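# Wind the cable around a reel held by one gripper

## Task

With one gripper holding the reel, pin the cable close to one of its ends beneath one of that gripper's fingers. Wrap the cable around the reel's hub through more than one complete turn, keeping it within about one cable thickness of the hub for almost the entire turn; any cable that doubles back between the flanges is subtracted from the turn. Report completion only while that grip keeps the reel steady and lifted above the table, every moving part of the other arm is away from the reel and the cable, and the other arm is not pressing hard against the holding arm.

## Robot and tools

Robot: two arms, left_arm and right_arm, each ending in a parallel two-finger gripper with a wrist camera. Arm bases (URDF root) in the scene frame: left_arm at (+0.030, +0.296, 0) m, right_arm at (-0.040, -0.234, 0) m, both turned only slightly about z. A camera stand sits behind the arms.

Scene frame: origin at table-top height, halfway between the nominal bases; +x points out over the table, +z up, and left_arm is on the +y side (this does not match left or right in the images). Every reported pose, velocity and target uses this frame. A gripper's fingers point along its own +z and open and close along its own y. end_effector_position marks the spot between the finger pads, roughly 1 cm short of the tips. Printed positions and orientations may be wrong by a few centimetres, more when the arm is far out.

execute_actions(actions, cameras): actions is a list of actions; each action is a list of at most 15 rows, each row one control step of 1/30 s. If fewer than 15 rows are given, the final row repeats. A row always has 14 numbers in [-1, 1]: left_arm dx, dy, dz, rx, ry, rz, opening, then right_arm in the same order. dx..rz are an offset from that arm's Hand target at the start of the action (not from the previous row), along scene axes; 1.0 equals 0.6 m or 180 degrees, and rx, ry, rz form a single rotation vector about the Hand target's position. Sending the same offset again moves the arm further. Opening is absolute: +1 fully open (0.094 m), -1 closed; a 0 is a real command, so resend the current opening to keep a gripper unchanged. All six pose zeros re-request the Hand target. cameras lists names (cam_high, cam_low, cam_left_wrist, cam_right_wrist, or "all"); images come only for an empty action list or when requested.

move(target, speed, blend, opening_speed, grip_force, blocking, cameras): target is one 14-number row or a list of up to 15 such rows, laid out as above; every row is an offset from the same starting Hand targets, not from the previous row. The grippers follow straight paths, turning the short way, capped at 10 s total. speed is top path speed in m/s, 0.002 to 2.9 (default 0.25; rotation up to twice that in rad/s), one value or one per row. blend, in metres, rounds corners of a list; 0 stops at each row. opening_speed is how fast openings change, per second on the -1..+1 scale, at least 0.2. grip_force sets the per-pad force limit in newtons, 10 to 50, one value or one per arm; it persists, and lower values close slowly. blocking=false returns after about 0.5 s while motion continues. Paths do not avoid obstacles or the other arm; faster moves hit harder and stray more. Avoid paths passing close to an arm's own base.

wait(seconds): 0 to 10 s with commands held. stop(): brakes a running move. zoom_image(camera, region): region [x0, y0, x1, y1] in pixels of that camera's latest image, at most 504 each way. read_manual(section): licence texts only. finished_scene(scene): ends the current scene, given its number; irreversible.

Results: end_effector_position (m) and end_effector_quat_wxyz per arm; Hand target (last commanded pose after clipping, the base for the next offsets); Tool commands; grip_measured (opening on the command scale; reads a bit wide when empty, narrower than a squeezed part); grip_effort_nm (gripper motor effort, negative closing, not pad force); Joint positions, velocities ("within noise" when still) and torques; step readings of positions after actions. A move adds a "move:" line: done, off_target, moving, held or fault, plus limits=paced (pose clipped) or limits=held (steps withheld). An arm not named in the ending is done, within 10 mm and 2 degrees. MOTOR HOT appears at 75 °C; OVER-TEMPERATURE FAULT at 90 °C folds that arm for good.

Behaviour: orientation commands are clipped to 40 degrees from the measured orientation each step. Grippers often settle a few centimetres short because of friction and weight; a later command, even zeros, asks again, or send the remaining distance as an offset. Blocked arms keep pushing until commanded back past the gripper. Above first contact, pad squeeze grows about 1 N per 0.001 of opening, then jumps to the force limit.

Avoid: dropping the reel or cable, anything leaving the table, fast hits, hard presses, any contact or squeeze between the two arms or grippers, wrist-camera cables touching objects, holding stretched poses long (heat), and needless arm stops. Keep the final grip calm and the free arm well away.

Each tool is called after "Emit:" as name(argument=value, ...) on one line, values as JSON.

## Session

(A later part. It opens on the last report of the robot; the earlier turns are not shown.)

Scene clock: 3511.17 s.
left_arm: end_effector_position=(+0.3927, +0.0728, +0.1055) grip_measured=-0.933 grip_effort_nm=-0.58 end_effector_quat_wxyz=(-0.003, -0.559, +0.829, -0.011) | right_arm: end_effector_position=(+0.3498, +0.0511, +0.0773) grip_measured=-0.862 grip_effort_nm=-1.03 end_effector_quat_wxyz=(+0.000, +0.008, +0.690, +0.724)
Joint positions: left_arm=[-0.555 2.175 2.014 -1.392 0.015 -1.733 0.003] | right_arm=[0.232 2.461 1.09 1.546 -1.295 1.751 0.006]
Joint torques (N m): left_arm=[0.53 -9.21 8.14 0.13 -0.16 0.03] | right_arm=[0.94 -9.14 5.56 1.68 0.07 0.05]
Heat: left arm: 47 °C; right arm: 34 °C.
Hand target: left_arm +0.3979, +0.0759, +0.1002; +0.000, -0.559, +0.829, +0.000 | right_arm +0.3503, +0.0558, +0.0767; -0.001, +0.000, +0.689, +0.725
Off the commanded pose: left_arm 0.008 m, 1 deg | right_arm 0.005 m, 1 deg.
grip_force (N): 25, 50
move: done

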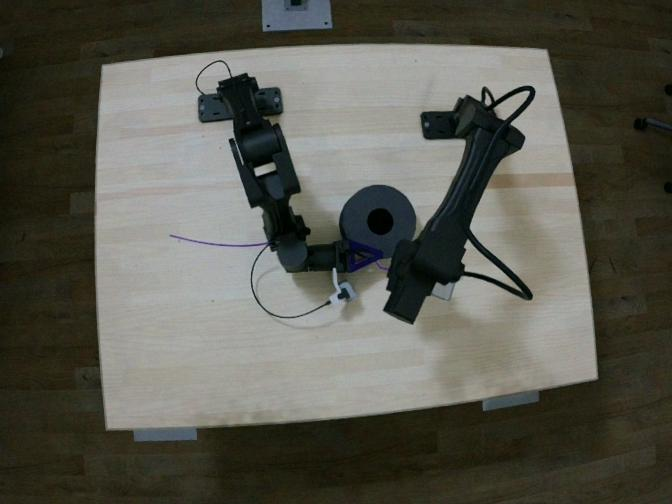

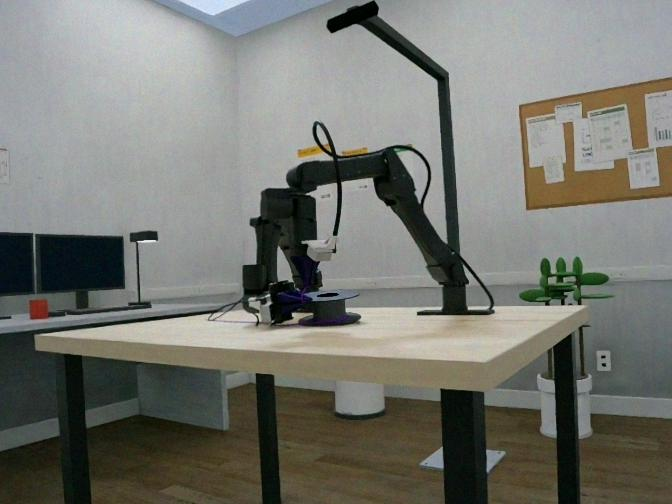

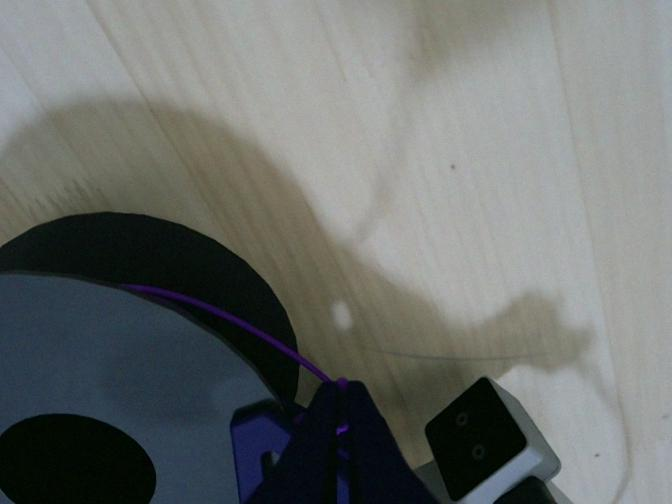

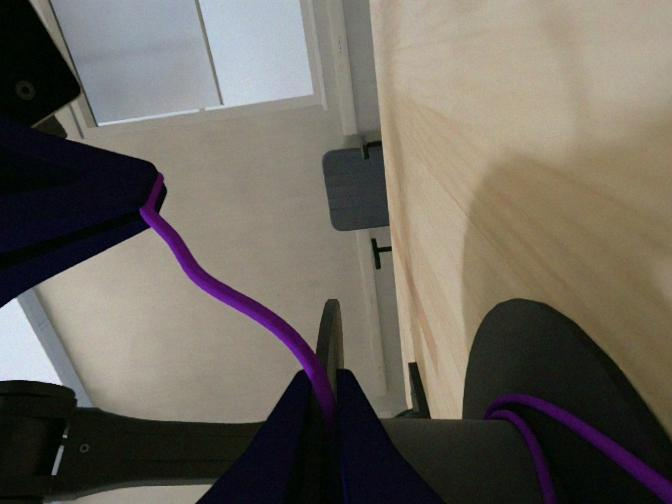

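Emit:
move(target=[[0,0,0,0,0,0,-0.72, 0,0,0,0,0,0,-1],[0,0,0.08,0,0,0,-0.72, 0,0,0,0,0,0,-1]], speed=0.08, cameras=["all"])

Emit:
zoom_image(camera="cam_low", region=[215, 230, 375, 350])

Scene clock: 3522.50 s.
left_arm: end_effector_position=(+0.3956, +0.0711, +0.1458) grip_measured=-0.722 grip_effort_nm=0.10 end_effector_quat_wxyz=(+0.003, -0.558, +0.829, -0.025) | right_arm: end_effector_position=(+0.3499, +0.0511, +0.0773) grip_measured=-0.862 grip_effort_nm=-1.04 end_effector_quat_wxyz=(+0.000, +0.008, +0.690, +0.724)
Joint positions: left_arm=[-0.555 2.188 2.196 -1.531 0.015 -1.733 0.013] | right_arm=[0.232 2.461 1.09 1.546 -1.295 1.751 0.006]
Joint torques (N m): left_arm=[0.54 -10.96 7.57 0.11 -0.15 0.02] | right_arm=[0.95 -9.09 5.56 1.68 0.05 0.05]
Heat: left arm: 46 °C; right arm: 34 °C.
Hand target: left_arm +0.3979, +0.0759, +0.1483; +0.000, -0.559, +0.829, +0.000 | right_arm +0.3504, +0.0558, +0.0767; -0.001, +0.001, +0.689, +0.725
Off the commanded pose: left_arm 0.006 m, 3 deg | right_arm 0.005 m, 1 deg.
joint sent to its limit (left arm) — joint 4 (wrist pitch), lower limit. The joint targets still meet the commanded pose.
grip_force (N): 25, 50
move: off_target (left_arm)

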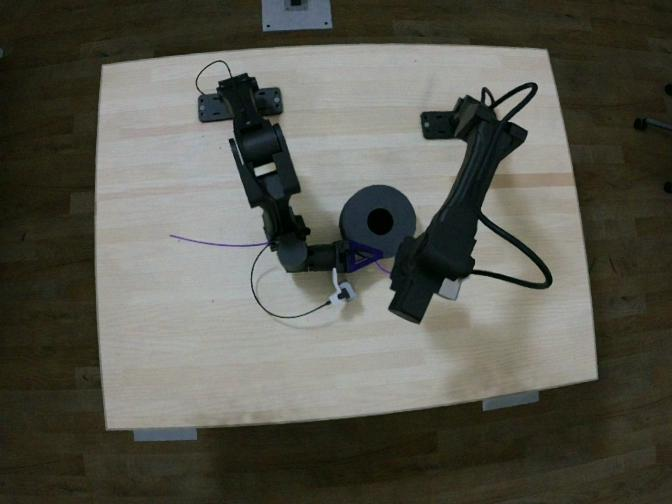

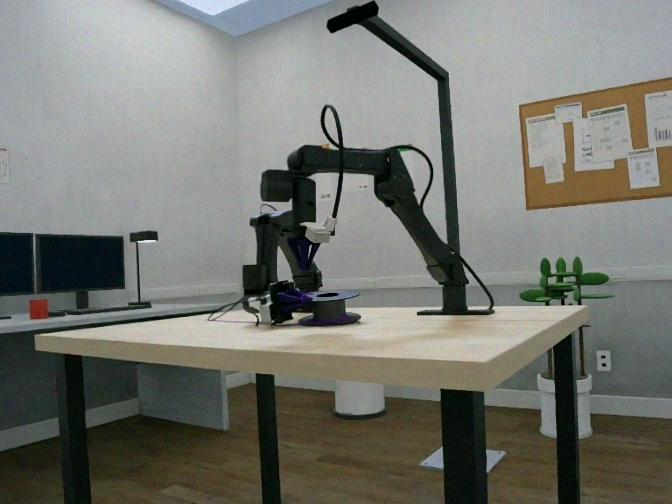

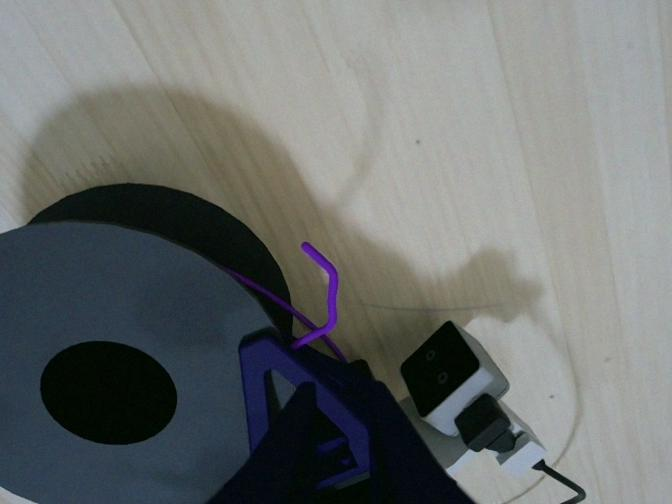

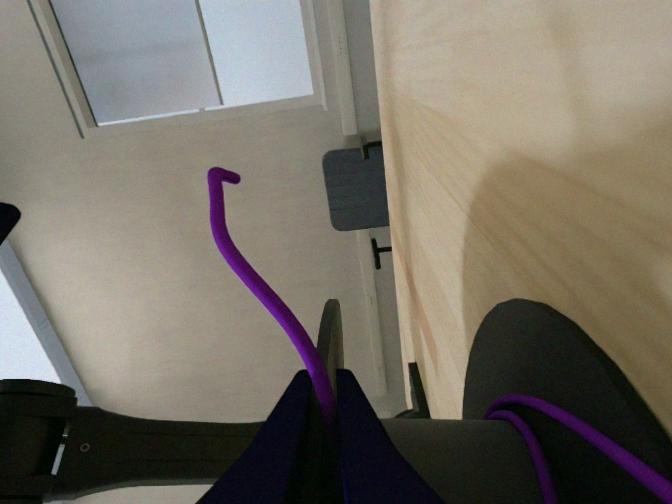

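Scaled by 3.150.

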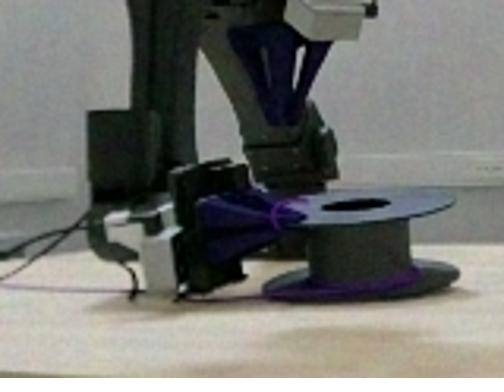

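Emit:
move(target=[[0,0,0.13,0,0,0,-0.72, 0,0,0,0,0,0,-1],[-0.15,0.25,0.17,0,0,0,-0.72, 0,0,0,0,0,0,-1],[-0.25,0.5,0.17,0,0,0,-0.72, 0,0,0,0,0,0,-1]], speed=0.2, blend=[0.03,0.05,0], cameras=["all"])

Scene clock: 3535.73 s.
left_arm: end_effector_position=(+0.2563, +0.3765, +0.2493) grip_measured=-0.722 grip_effort_nm=0.10 end_effector_quat_wxyz=(+0.131, -0.557, +0.819, -0.040) | right_arm: end_effector_position=(+0.3499, +0.0511, +0.0773) grip_measured=-0.862 grip_effort_nm=-1.04 end_effector_quat_wxyz=(+0.000, +0.008, +0.690, +0.724)
Joint positions: left_arm=[0.34 1.299 1.544 -1.54 0.013 -0.849 0.013] | right_arm=[0.232 2.461 1.09 1.546 -1.295 1.751 0.006]
Joint torques (N m): left_arm=[0.12 -5.11 4.29 0.54 -0.11 0.13] | right_arm=[0.9 -9.11 5.55 1.69 0.07 0.07]
Heat: left arm: 47 °C; right arm: 34 °C.
Hand target: left_arm +0.2480, +0.3759, +0.2503; +0.000, -0.559, +0.829, +0.000 | right_arm +0.3504, +0.0558, +0.0767; -0.001, +0.001, +0.689, +0.725
Off the commanded pose: left_arm 0.008 m, 16 deg | right_arm 0.005 m, 1 deg.
joint sent to its limit (left arm) — joint 4 (wrist pitch), lower limit. The joint targets are off in orientation, not in position.
grip_force (N): 25, 50
move: off_target (left_arm)

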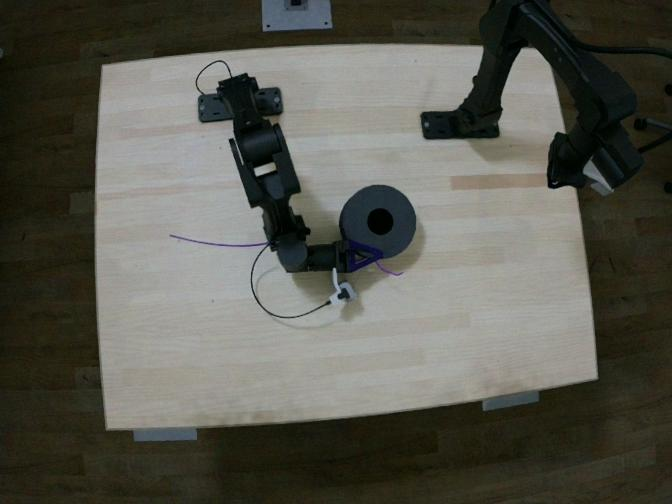

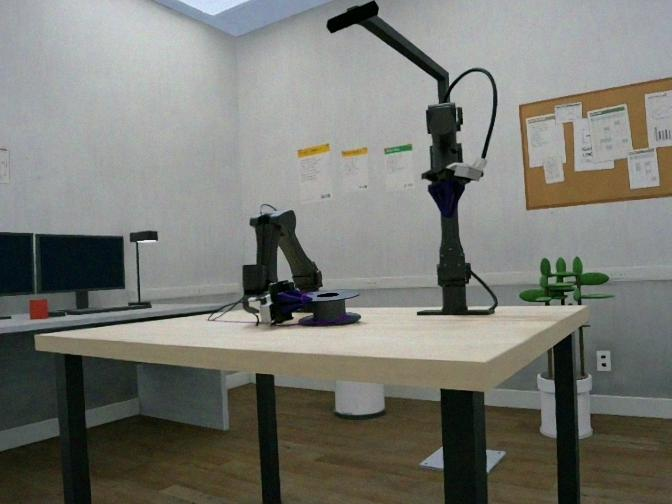

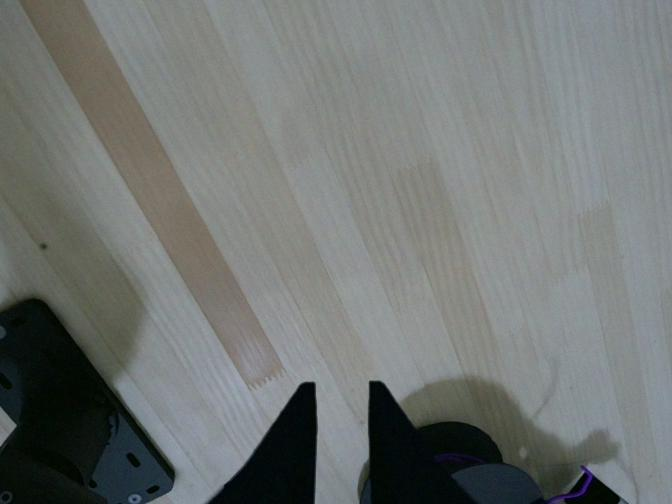

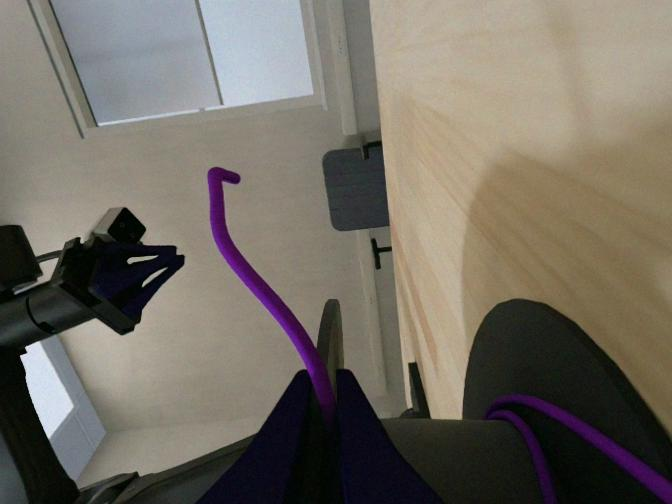

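Emit:
move(target=[0,0,0,0,0,0,-0.72, 0,0,0.15,0,0,0,-1], speed=0.08, cameras=["all"])

Emit:
zoom_image(camera="cam_low", region=[200, 180, 400, 350])

Scene clock: 3545.57 s.
left_arm: end_effector_position=(+0.2563, +0.3765, +0.2493) grip_measured=-0.722 grip_effort_nm=0.10 end_effector_quat_wxyz=(+0.131, -0.557, +0.819, -0.040) | right_arm: end_effector_position=(+0.3558, +0.0527, +0.1518) grip_measured=-0.862 grip_effort_nm=-1.04 end_effector_quat_wxyz=(-0.008, +0.015, +0.691, +0.722)
Joint positions: left_arm=[0.34 1.299 1.544 -1.54 0.013 -0.848 0.013] | right_arm=[0.232 2.22 1.09 1.29 -1.295 1.757 0.006]
Joint torques (N m): left_arm=[0.1 -5.11 4.27 0.55 -0.11 0.06] | right_arm=[0.95 -12.78 4.6 1.64 0.07 0.03]
Heat: left arm: 46 °C; right arm: 35 °C.
Hand target: left_arm +0.2480, +0.3759, +0.2503; +0.000, -0.559, +0.829, +0.000 | right_arm +0.3503, +0.0558, +0.1666; -0.001, +0.001, +0.689, +0.725
Off the commanded pose: left_arm 0.008 m, 16 deg | right_arm 0.016 m, 2 deg.
joint sent to its limit (left arm) — joint 4 (wrist pitch), lower limit. The joint targets are off in orientation, not in position.
grip_force (N): 25, 50
move: off_target (left_arm, right_arm)

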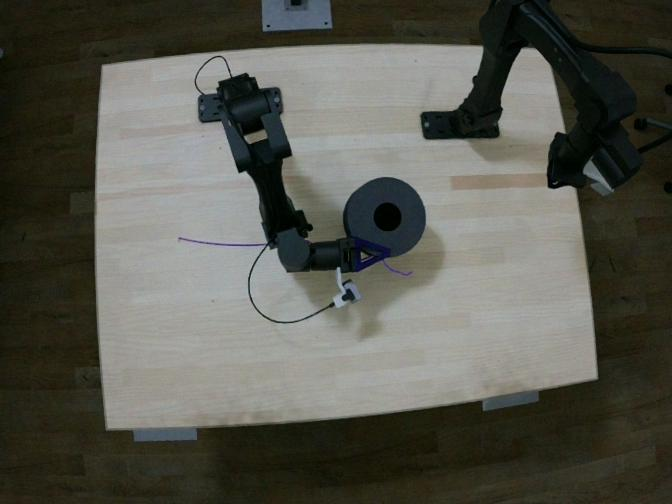

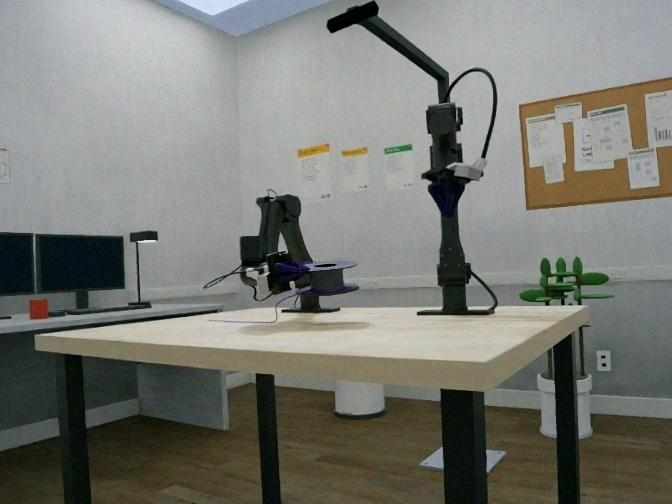

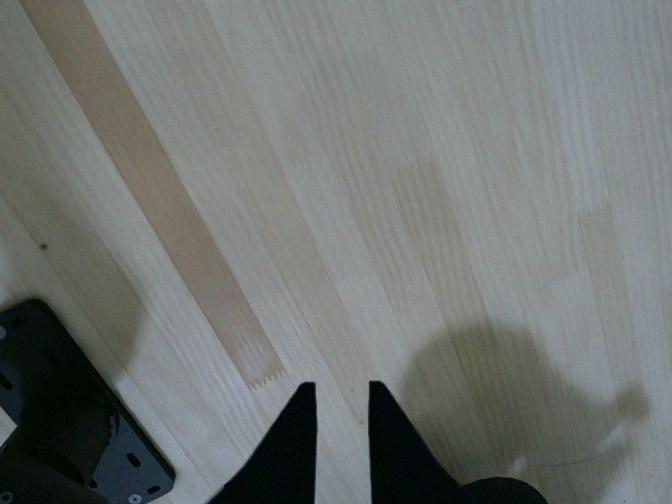

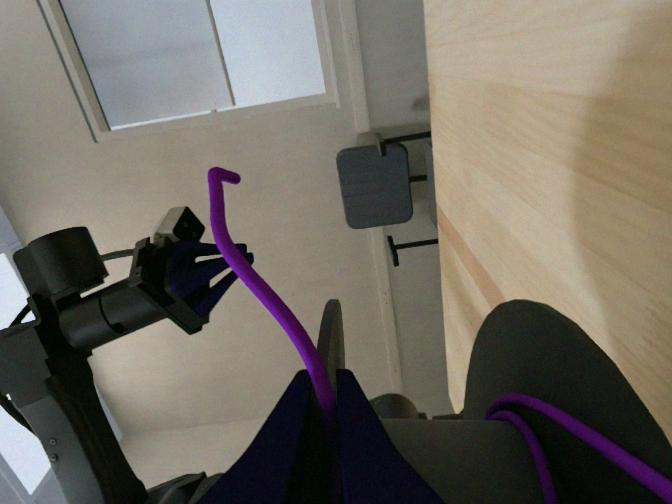

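Scaled by 2.520.

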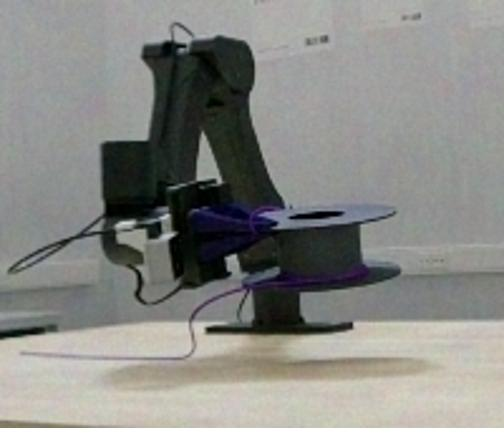

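Emit:
move(target=[0,0,0,0,0,0,-0.72, 0,0,0.17,0,0,0,-1], speed=0.08, cameras=["all"])

Emit:
zoom_image(camera="cam_low", region=[200, 160, 400, 330])

Emit:
zoom_image(camera="cam_right_wrist", region=[280, 280, 672, 504])

Scene clock: 3557.73 s.
left_arm: end_effector_position=(+0.2563, +0.3765, +0.2493) grip_measured=-0.722 grip_effort_nm=0.10 end_effector_quat_wxyz=(+0.131, -0.557, +0.819, -0.040) | right_arm: end_effector_position=(+0.3531, +0.0520, +0.2401) grip_measured=-0.862 grip_effort_nm=-1.04 end_effector_quat_wxyz=(-0.021, +0.029, +0.695, +0.718)
Joint positions: left_arm=[0.34 1.299 1.544 -1.54 0.013 -0.848 0.013] | right_arm=[0.232 1.97 1.161 0.928 -1.295 1.757 0.006]
Joint torques (N m): left_arm=[0.1 -5.11 4.29 0.55 -0.11 0.06] | right_arm=[0.9 -11.92 9.2 1.64 0.04 0.03]
Heat: left arm: 44 °C; right arm: 37 °C.
Hand target: left_arm +0.2480, +0.3759, +0.2503; +0.000, -0.559, +0.829, +0.000 | right_arm +0.3503, +0.0558, +0.2688; -0.001, +0.000, +0.689, +0.725
Off the commanded pose: left_arm 0.008 m, 16 deg | right_arm 0.029 m, 4 deg.
joint sent to its limit (left arm) — joint 4 (wrist pitch), lower limit. The joint targets are off in orientation, not in position.
grip_force (N): 25, 50
move: off_target (left_arm, right_arm)

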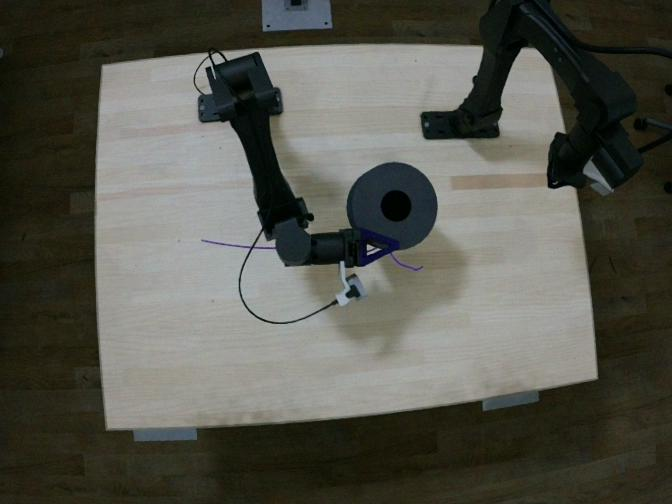

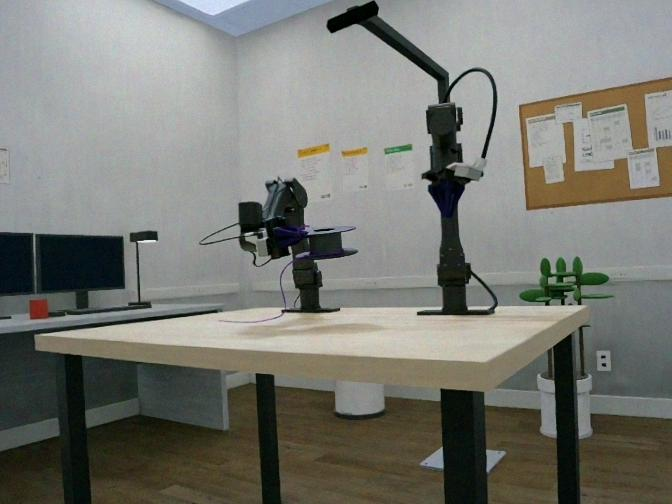

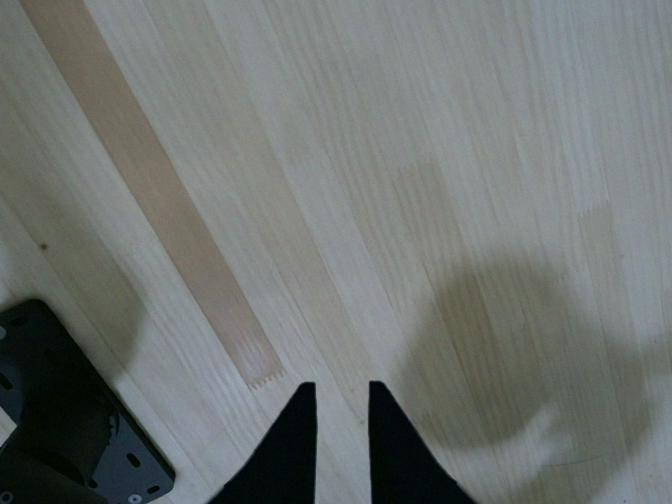

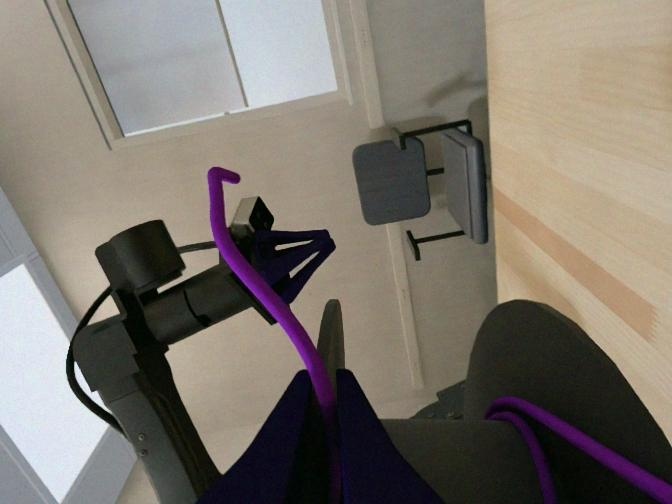

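Scaled by 2.520.

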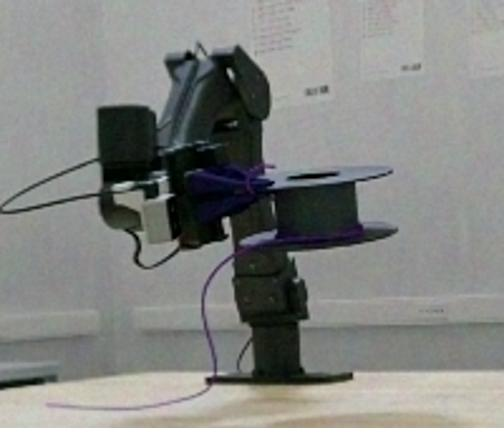

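Scaled by 1.286.

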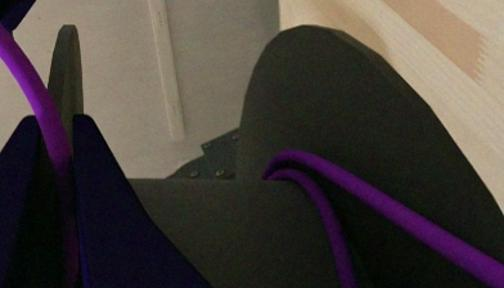

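Emit:
zoom_image(camera="cam_right_wrist", region=[440, 370, 600, 504])

Emit:
zoom_image(camera="cam_low", region=[260, 210, 370, 290])

Scaled by 3.150.

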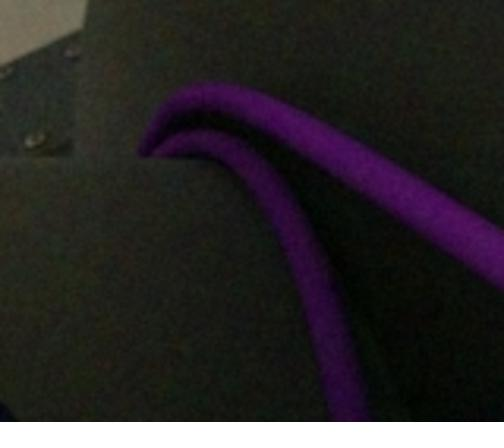

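Scaled by 4.582.

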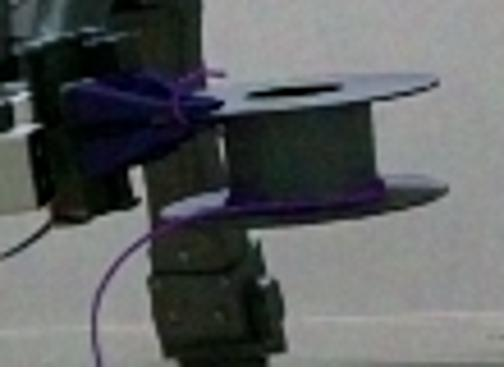

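Emit:
wait(seconds=1, cameras=["cam_low", "cam_right_wrist"])

Scene clock: 3691.67 s.
left_arm: end_effector_position=(+0.2563, +0.3765, +0.2493) grip_measured=-0.722 grip_effort_nm=0.10 end_effector_quat_wxyz=(+0.131, -0.557, +0.819, -0.040) | right_arm: end_effector_position=(+0.3531, +0.0520, +0.2401) grip_measured=-0.862 grip_effort_nm=-1.04 end_effector_quat_wxyz=(-0.021, +0.029, +0.695, +0.718)
Joint positions: left_arm=[0.34 1.299 1.544 -1.54 0.013 -0.848 0.013] | right_arm=[0.232 1.97 1.161 0.928 -1.295 1.757 0.006]
Joint torques (N m): left_arm=[0.12 -5.12 4.29 0.55 -0.11 0.06] | right_arm=[0.91 -11.93 9.18 1.65 0.03 0.05]
Heat: left arm: 38 °C; right arm: 37 °C.
Hand target: left_arm +0.2480, +0.3759, +0.2503; +0.000, -0.559, +0.829, +0.000 | right_arm +0.3503, +0.0558, +0.2688; -0.001, +0.000, +0.689, +0.725
Tool commands: left_gripper/opening=-0.72 right_gripper/opening=-1.0
Off the commanded pose: left_arm 0.008 m, 16 deg | right_arm 0.029 m, 4 deg.
grip_force (N): 25, 50
wait: 1.00 s; at rest from the start
Images, in order (width x height): cam_low 672x504, cam_right_wrist 672x504.

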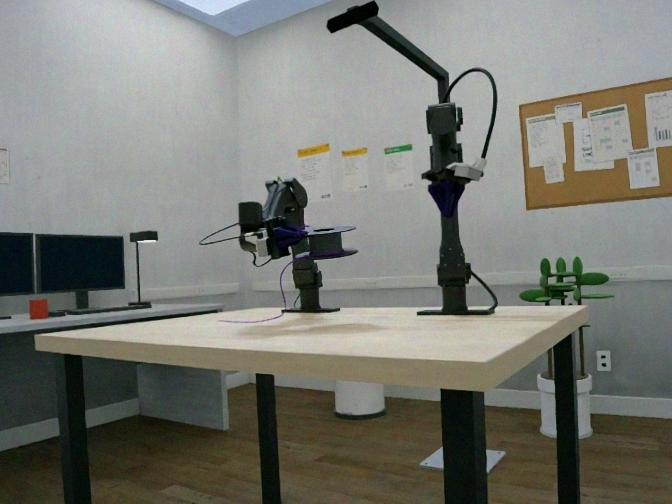

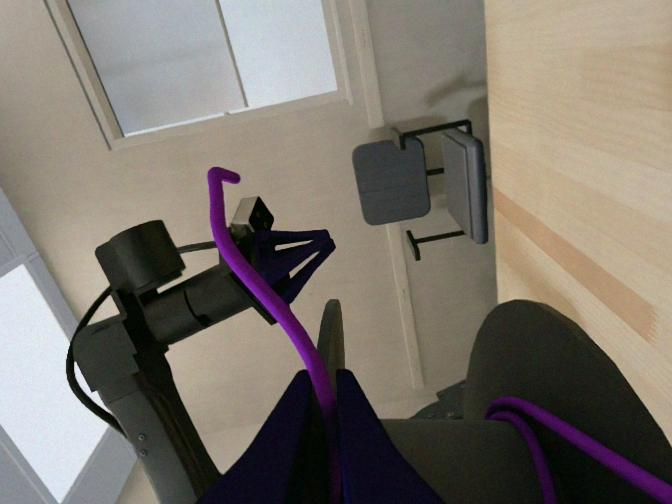

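Emit:
finished_scene(scene=1)

The scene is finished: the task was done.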